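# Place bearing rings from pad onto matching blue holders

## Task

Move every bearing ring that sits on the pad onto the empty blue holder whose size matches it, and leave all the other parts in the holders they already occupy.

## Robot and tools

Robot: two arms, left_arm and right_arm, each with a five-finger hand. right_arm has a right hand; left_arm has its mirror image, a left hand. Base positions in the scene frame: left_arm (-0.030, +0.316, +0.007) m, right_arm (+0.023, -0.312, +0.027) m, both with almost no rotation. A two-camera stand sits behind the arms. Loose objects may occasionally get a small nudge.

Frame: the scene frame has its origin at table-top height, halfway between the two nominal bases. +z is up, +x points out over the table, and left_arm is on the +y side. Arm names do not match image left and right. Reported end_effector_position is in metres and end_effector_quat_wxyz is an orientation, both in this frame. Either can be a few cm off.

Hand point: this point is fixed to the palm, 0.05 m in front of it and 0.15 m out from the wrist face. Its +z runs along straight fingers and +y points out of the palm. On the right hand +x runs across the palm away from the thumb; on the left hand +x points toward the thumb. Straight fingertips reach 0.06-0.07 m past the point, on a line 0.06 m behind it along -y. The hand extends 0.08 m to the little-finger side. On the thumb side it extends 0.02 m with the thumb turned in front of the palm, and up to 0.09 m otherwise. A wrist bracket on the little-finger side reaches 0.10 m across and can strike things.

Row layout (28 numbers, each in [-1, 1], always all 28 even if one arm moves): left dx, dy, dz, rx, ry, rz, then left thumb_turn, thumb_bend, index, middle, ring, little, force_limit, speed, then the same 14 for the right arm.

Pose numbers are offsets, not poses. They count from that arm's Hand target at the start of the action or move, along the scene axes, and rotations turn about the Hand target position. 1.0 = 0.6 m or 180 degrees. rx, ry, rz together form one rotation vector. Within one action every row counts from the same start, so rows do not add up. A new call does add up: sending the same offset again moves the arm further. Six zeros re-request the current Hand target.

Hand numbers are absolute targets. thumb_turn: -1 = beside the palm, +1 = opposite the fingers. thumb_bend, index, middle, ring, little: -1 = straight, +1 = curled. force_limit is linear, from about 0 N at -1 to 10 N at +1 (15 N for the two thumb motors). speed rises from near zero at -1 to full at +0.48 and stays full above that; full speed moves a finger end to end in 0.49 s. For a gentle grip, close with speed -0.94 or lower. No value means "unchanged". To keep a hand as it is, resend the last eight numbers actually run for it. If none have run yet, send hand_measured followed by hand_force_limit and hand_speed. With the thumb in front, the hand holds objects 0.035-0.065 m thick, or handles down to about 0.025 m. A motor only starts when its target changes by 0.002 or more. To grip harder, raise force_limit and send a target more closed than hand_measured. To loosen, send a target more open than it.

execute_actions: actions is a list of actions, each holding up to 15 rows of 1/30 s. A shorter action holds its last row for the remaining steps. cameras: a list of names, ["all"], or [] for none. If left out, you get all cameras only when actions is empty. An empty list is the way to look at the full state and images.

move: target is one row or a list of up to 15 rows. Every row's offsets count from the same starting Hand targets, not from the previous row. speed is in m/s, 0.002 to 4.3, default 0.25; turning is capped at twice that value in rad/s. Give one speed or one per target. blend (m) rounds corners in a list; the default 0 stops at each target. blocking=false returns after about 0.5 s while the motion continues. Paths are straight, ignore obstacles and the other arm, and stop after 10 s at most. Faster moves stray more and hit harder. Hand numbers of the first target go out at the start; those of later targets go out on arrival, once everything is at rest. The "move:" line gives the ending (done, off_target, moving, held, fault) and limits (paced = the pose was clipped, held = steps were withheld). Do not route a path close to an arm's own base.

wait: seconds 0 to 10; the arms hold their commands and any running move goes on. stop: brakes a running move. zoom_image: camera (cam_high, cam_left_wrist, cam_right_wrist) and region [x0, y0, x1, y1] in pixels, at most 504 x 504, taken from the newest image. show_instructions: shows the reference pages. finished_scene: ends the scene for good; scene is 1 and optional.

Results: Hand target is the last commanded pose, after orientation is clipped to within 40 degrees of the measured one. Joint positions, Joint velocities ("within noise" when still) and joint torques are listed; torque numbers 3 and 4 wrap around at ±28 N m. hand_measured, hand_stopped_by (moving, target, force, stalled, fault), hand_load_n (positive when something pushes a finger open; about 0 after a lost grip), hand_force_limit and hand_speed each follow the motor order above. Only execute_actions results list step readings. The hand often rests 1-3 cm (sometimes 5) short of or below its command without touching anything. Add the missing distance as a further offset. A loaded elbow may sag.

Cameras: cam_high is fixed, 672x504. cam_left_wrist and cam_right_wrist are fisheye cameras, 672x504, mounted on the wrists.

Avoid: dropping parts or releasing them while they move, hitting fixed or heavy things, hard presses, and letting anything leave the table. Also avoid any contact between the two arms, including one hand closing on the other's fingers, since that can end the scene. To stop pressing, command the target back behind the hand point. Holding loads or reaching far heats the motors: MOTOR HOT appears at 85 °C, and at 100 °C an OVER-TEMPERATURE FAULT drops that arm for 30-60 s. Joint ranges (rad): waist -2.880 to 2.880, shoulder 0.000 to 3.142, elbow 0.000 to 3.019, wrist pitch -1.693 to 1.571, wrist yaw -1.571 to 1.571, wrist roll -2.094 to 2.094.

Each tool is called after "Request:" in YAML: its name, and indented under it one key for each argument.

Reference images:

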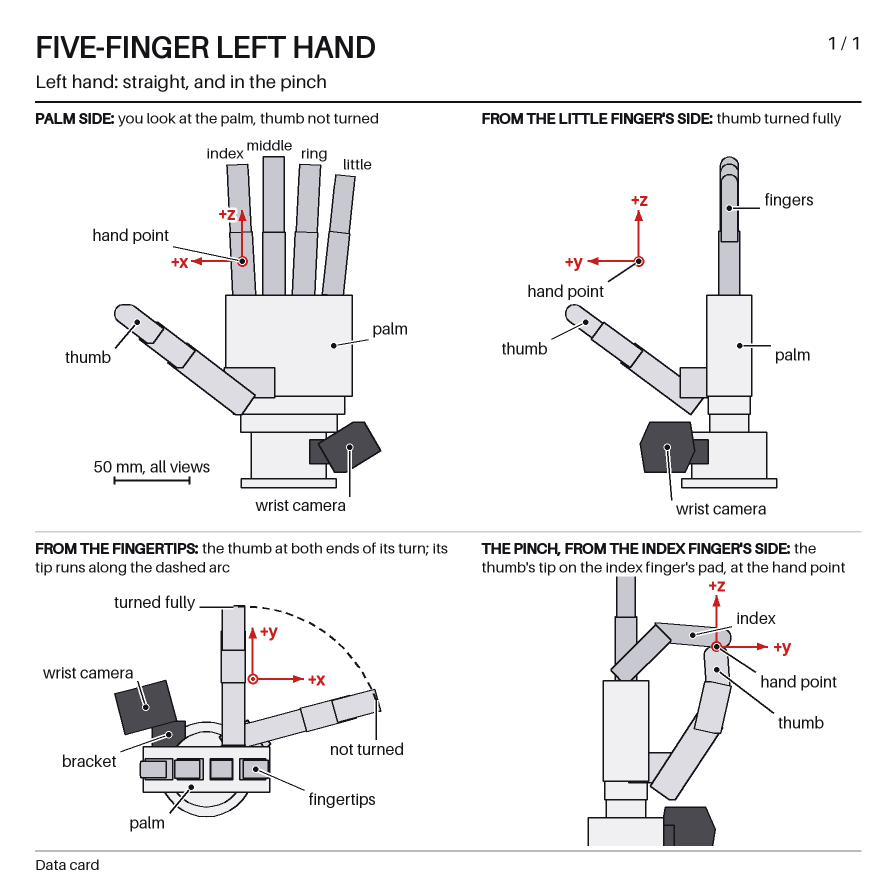

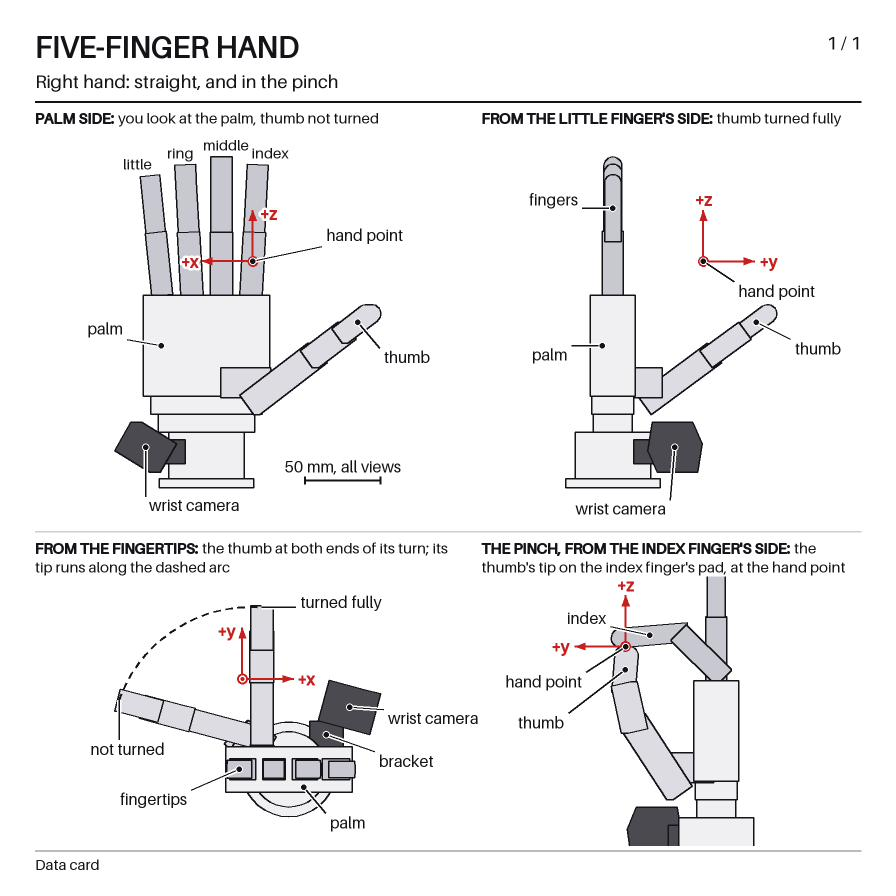

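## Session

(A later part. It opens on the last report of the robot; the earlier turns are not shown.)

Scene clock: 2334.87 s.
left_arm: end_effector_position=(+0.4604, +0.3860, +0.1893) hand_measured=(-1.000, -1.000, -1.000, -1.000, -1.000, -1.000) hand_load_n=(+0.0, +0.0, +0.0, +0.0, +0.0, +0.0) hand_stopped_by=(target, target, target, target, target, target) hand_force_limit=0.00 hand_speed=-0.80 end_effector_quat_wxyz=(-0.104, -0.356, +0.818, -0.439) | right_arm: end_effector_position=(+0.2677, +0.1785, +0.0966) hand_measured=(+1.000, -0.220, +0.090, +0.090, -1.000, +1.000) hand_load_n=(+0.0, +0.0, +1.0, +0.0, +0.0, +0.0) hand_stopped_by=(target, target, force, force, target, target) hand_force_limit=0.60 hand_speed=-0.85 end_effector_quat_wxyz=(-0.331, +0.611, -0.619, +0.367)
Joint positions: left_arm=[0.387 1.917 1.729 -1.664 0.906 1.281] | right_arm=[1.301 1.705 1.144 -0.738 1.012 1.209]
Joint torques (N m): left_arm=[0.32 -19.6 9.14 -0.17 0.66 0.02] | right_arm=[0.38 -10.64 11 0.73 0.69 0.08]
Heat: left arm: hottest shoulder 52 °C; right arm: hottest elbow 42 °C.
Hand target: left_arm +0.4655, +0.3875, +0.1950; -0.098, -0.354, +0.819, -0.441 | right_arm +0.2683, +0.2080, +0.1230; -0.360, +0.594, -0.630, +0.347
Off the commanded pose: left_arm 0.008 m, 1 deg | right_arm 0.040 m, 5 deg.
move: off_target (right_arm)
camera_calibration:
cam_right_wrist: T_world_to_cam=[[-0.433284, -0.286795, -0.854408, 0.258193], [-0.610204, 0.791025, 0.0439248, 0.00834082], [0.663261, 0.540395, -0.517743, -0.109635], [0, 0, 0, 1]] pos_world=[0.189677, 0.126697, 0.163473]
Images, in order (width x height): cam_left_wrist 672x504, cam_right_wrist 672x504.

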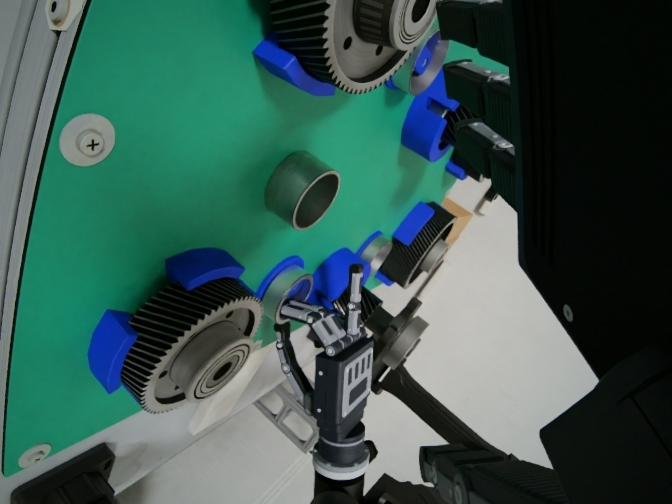

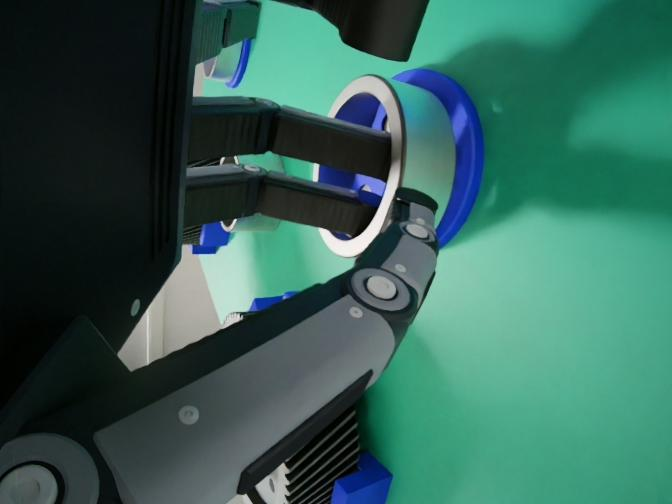

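Request:
move:
  target: [0,0,0,0,0,0,-1,-1,-1,-1,-1,-1,0,-0.8,0.0,0.0,0.0,0,0.0,0,1,-0.22,-0.05,-0.05,-1,1,0.6,-0.8]
  speed: 0.05
  cameras: ["cam_left_wrist","cam_right_wrist"]

Request:
zoom_image:
  camera: "cam_left_wrist"
  region: [255, 250, 315, 310]

Request:
zoom_image:
  camera: "cam_right_wrist"
  region: [300, 20, 600, 320]

Scene clock: 2358.63 s.
left_arm: end_effector_position=(+0.4604, +0.3860, +0.1893) hand_measured=(-1.000, -1.000, -1.000, -1.000, -1.000, -1.000) hand_load_n=(+0.0, +0.0, +0.0, +0.0, +0.0, +0.0) hand_stopped_by=(target, target, target, target, target, target) hand_force_limit=0.00 hand_speed=-0.80 end_effector_quat_wxyz=(-0.104, -0.356, +0.818, -0.439) | right_arm: end_effector_position=(+0.2677, +0.1841, +0.1012) hand_measured=(+1.000, -0.220, -0.050, -0.050, -1.000, +1.000) hand_load_n=(+0.0, +0.0, +0.0, +0.0, +0.0, +0.0) hand_stopped_by=(target, target, target, target, target, target) hand_force_limit=0.60 hand_speed=-0.80 end_effector_quat_wxyz=(-0.337, +0.607, -0.621, +0.363)
Joint positions: left_arm=[0.387 1.917 1.729 -1.664 0.906 1.281] | right_arm=[1.303 1.705 1.155 -0.738 1.012 1.213]
Joint torques (N m): left_arm=[0.26 -19.6 9.16 -0.21 0.66 0.03] | right_arm=[0.21 -10.64 10.54 0.51 0.66 0.08]
Heat: left arm: hottest shoulder 52 °C; right arm: hottest elbow 42 °C.
Hand target: left_arm +0.4655, +0.3875, +0.1950; -0.098, -0.354, +0.819, -0.441 | right_arm +0.2683, +0.2080, +0.1229; -0.360, +0.594, -0.630, +0.347
Off the commanded pose: left_arm 0.008 m, 1 deg | right_arm 0.032 m, 4 deg.
move: off_target (right_arm)
camera_calibration:
cam_right_wrist: T_world_to_cam=[[-0.430922, -0.273821, -0.859842, 0.26126], [-0.610297, 0.790318, 0.0541775, 0.00281813], [0.664714, 0.548105, -0.507677, -0.113094], [0, 0, 0, 1]] pos_world=[0.189477, 0.131299, 0.167075]
Images, in order (width x height): cam_left_wrist 672x504, cam_right_wrist 672x504.

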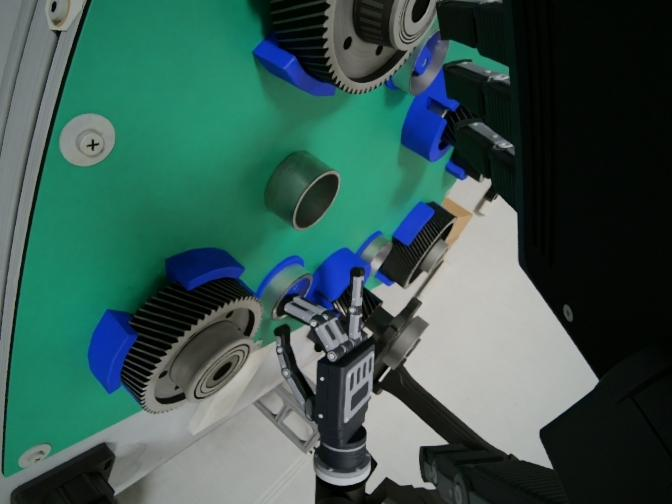

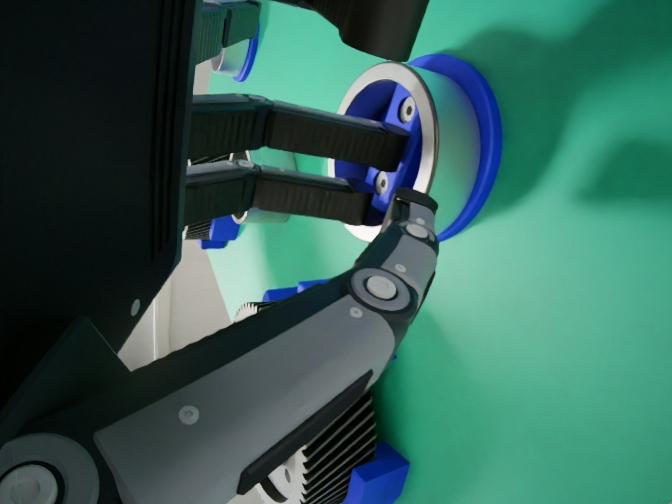

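Scaled by 8.400 from the camera's 672x504 image, which has a finer 960x720 frame.

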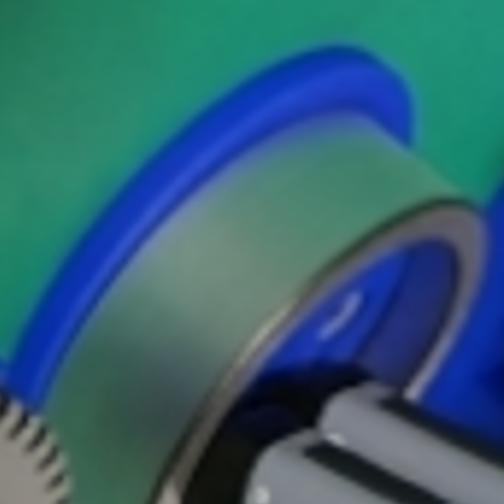

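Scaled by 1.680 from the camera's 672x504 image, which has a finer 960x720 frame.

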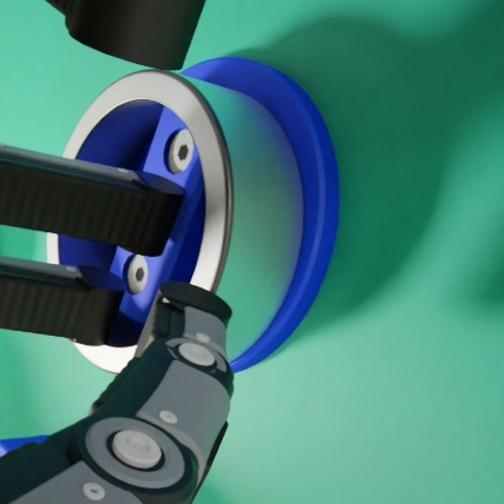

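Request:
move:
  target: [0,0,0,0,0,0,-1,-1,-1,-1,-1,-1,0,-0.8,0.0,0.0,0.10,0,0.0,0,1,-0.22,-0.05,-0.05,-1,1,0.6,-0.8]
  speed: 0.08
  cameras: ["all"]

Request:
zoom_image:
  camera: "cam_left_wrist"
  region: [255, 250, 315, 310]

Request:
zoom_image:
  camera: "cam_right_wrist"
  region: [400, 20, 672, 320]

Request:
zoom_image:
  camera: "cam_high"
  region: [300, 165, 345, 215]

Scene clock: 2369.80 s.
left_arm: end_effector_position=(+0.4604, +0.3860, +0.1893) hand_measured=(-1.000, -1.000, -1.000, -1.000, -1.000, -1.000) hand_load_n=(+0.0, +0.0, +0.0, +0.0, +0.0, +0.0) hand_stopped_by=(target, target, target, target, target, target) hand_force_limit=0.00 hand_speed=-0.80 end_effector_quat_wxyz=(-0.104, -0.356, +0.818, -0.439) | right_arm: end_effector_position=(+0.2681, +0.1889, +0.1576) hand_measured=(+1.000, -0.220, -0.050, -0.050, -1.000, +1.000) hand_load_n=(+0.0, +0.0, +0.0, +0.0, +0.0, +0.0) hand_stopped_by=(target, target, target, target, target, target) hand_force_limit=0.60 hand_speed=-0.80 end_effector_quat_wxyz=(-0.338, +0.607, -0.621, +0.363)
Joint positions: left_arm=[0.387 1.917 1.729 -1.664 0.906 1.281] | right_arm=[1.305 1.647 1.244 -0.884 1.012 1.215]
Joint torques (N m): left_arm=[0.32 -19.6 9.11 -0.18 0.66 0.02] | right_arm=[0.5 -11.16 11.14 0.31 0.73 0.02]
Heat: left arm: hottest shoulder 52 °C; right arm: hottest elbow 43 °C.
Hand target: left_arm +0.4655, +0.3875, +0.1950; -0.098, -0.354, +0.819, -0.441 | right_arm +0.2682, +0.2080, +0.1829; -0.360, +0.594, -0.630, +0.347
Off the commanded pose: left_arm 0.008 m, 1 deg | right_arm 0.032 m, 4 deg.
move: off_target (right_arm)
camera_calibration:
cam_right_wrist: T_world_to_cam=[[-0.430512, -0.271536, -0.860772, 0.31085], [-0.610593, 0.789948, 0.0561911, -0.00382177], [0.664707, 0.549772, -0.50588, -0.087988], [0, 0, 0, 1]] pos_world=[0.189977, 0.1358, 0.223275]

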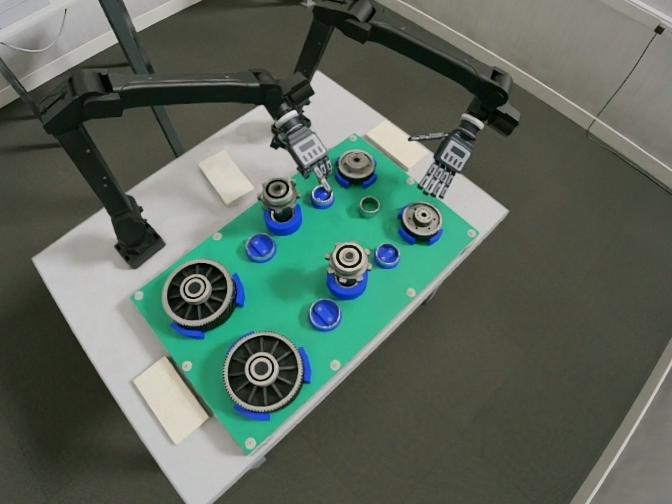

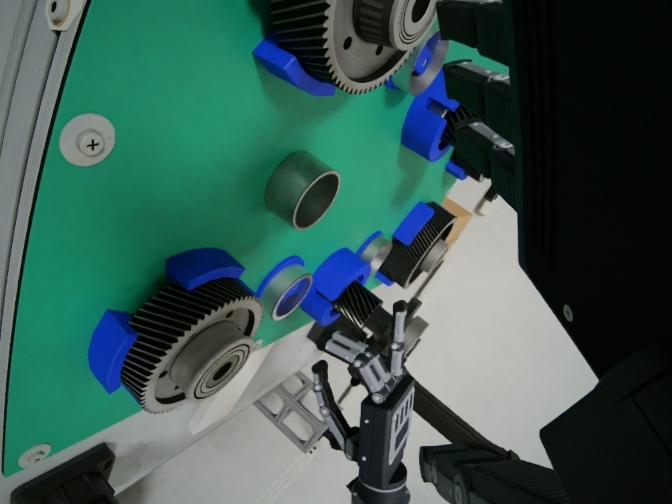

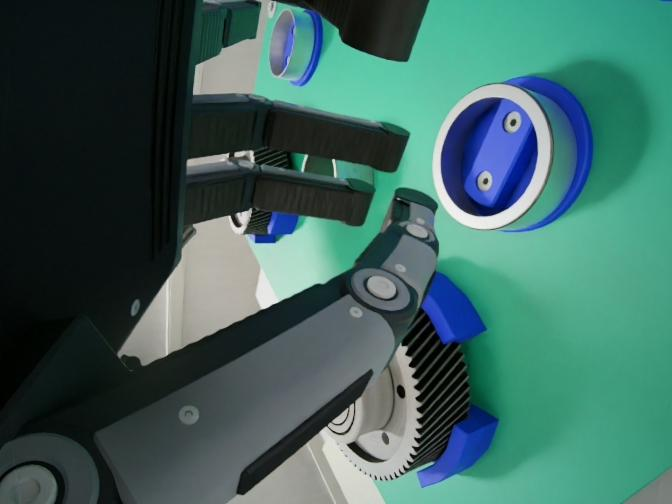

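Scaled by 8.400 from the camera's 672x504 image, which has a finer 960x720 frame.

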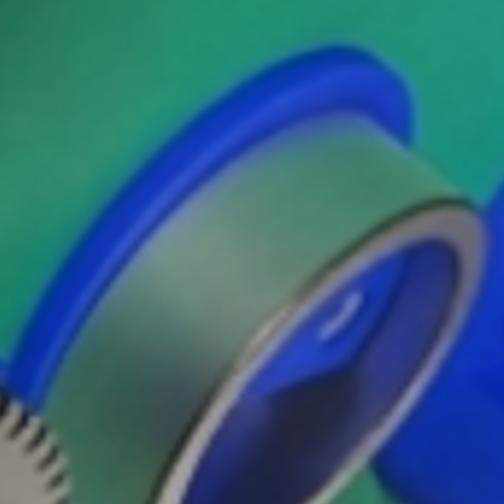

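Scaled by 1.680 from the camera's 672x504 image, which has a finer 960x720 frame.

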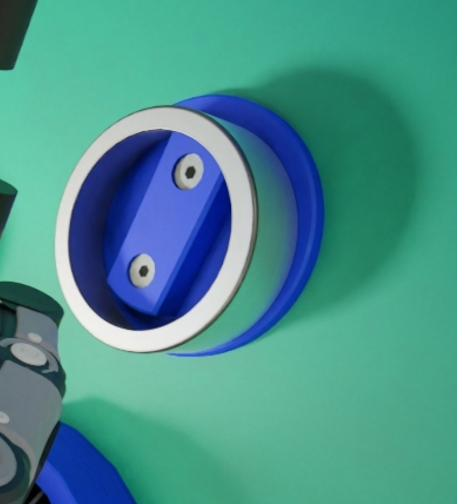

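Scaled by 10.080 from the camera's 672x504 image, which has a finer 960x720 frame.

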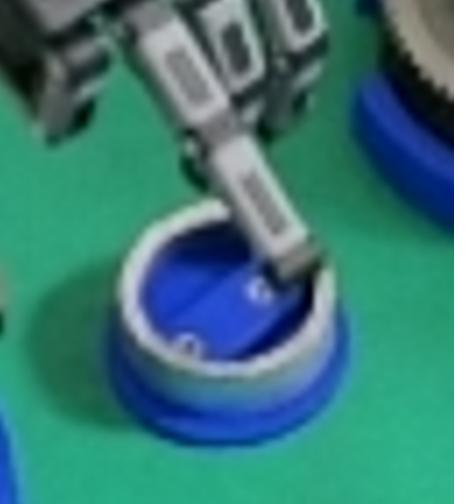

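Request:
finished_scene:

The scene is finished: the task was done.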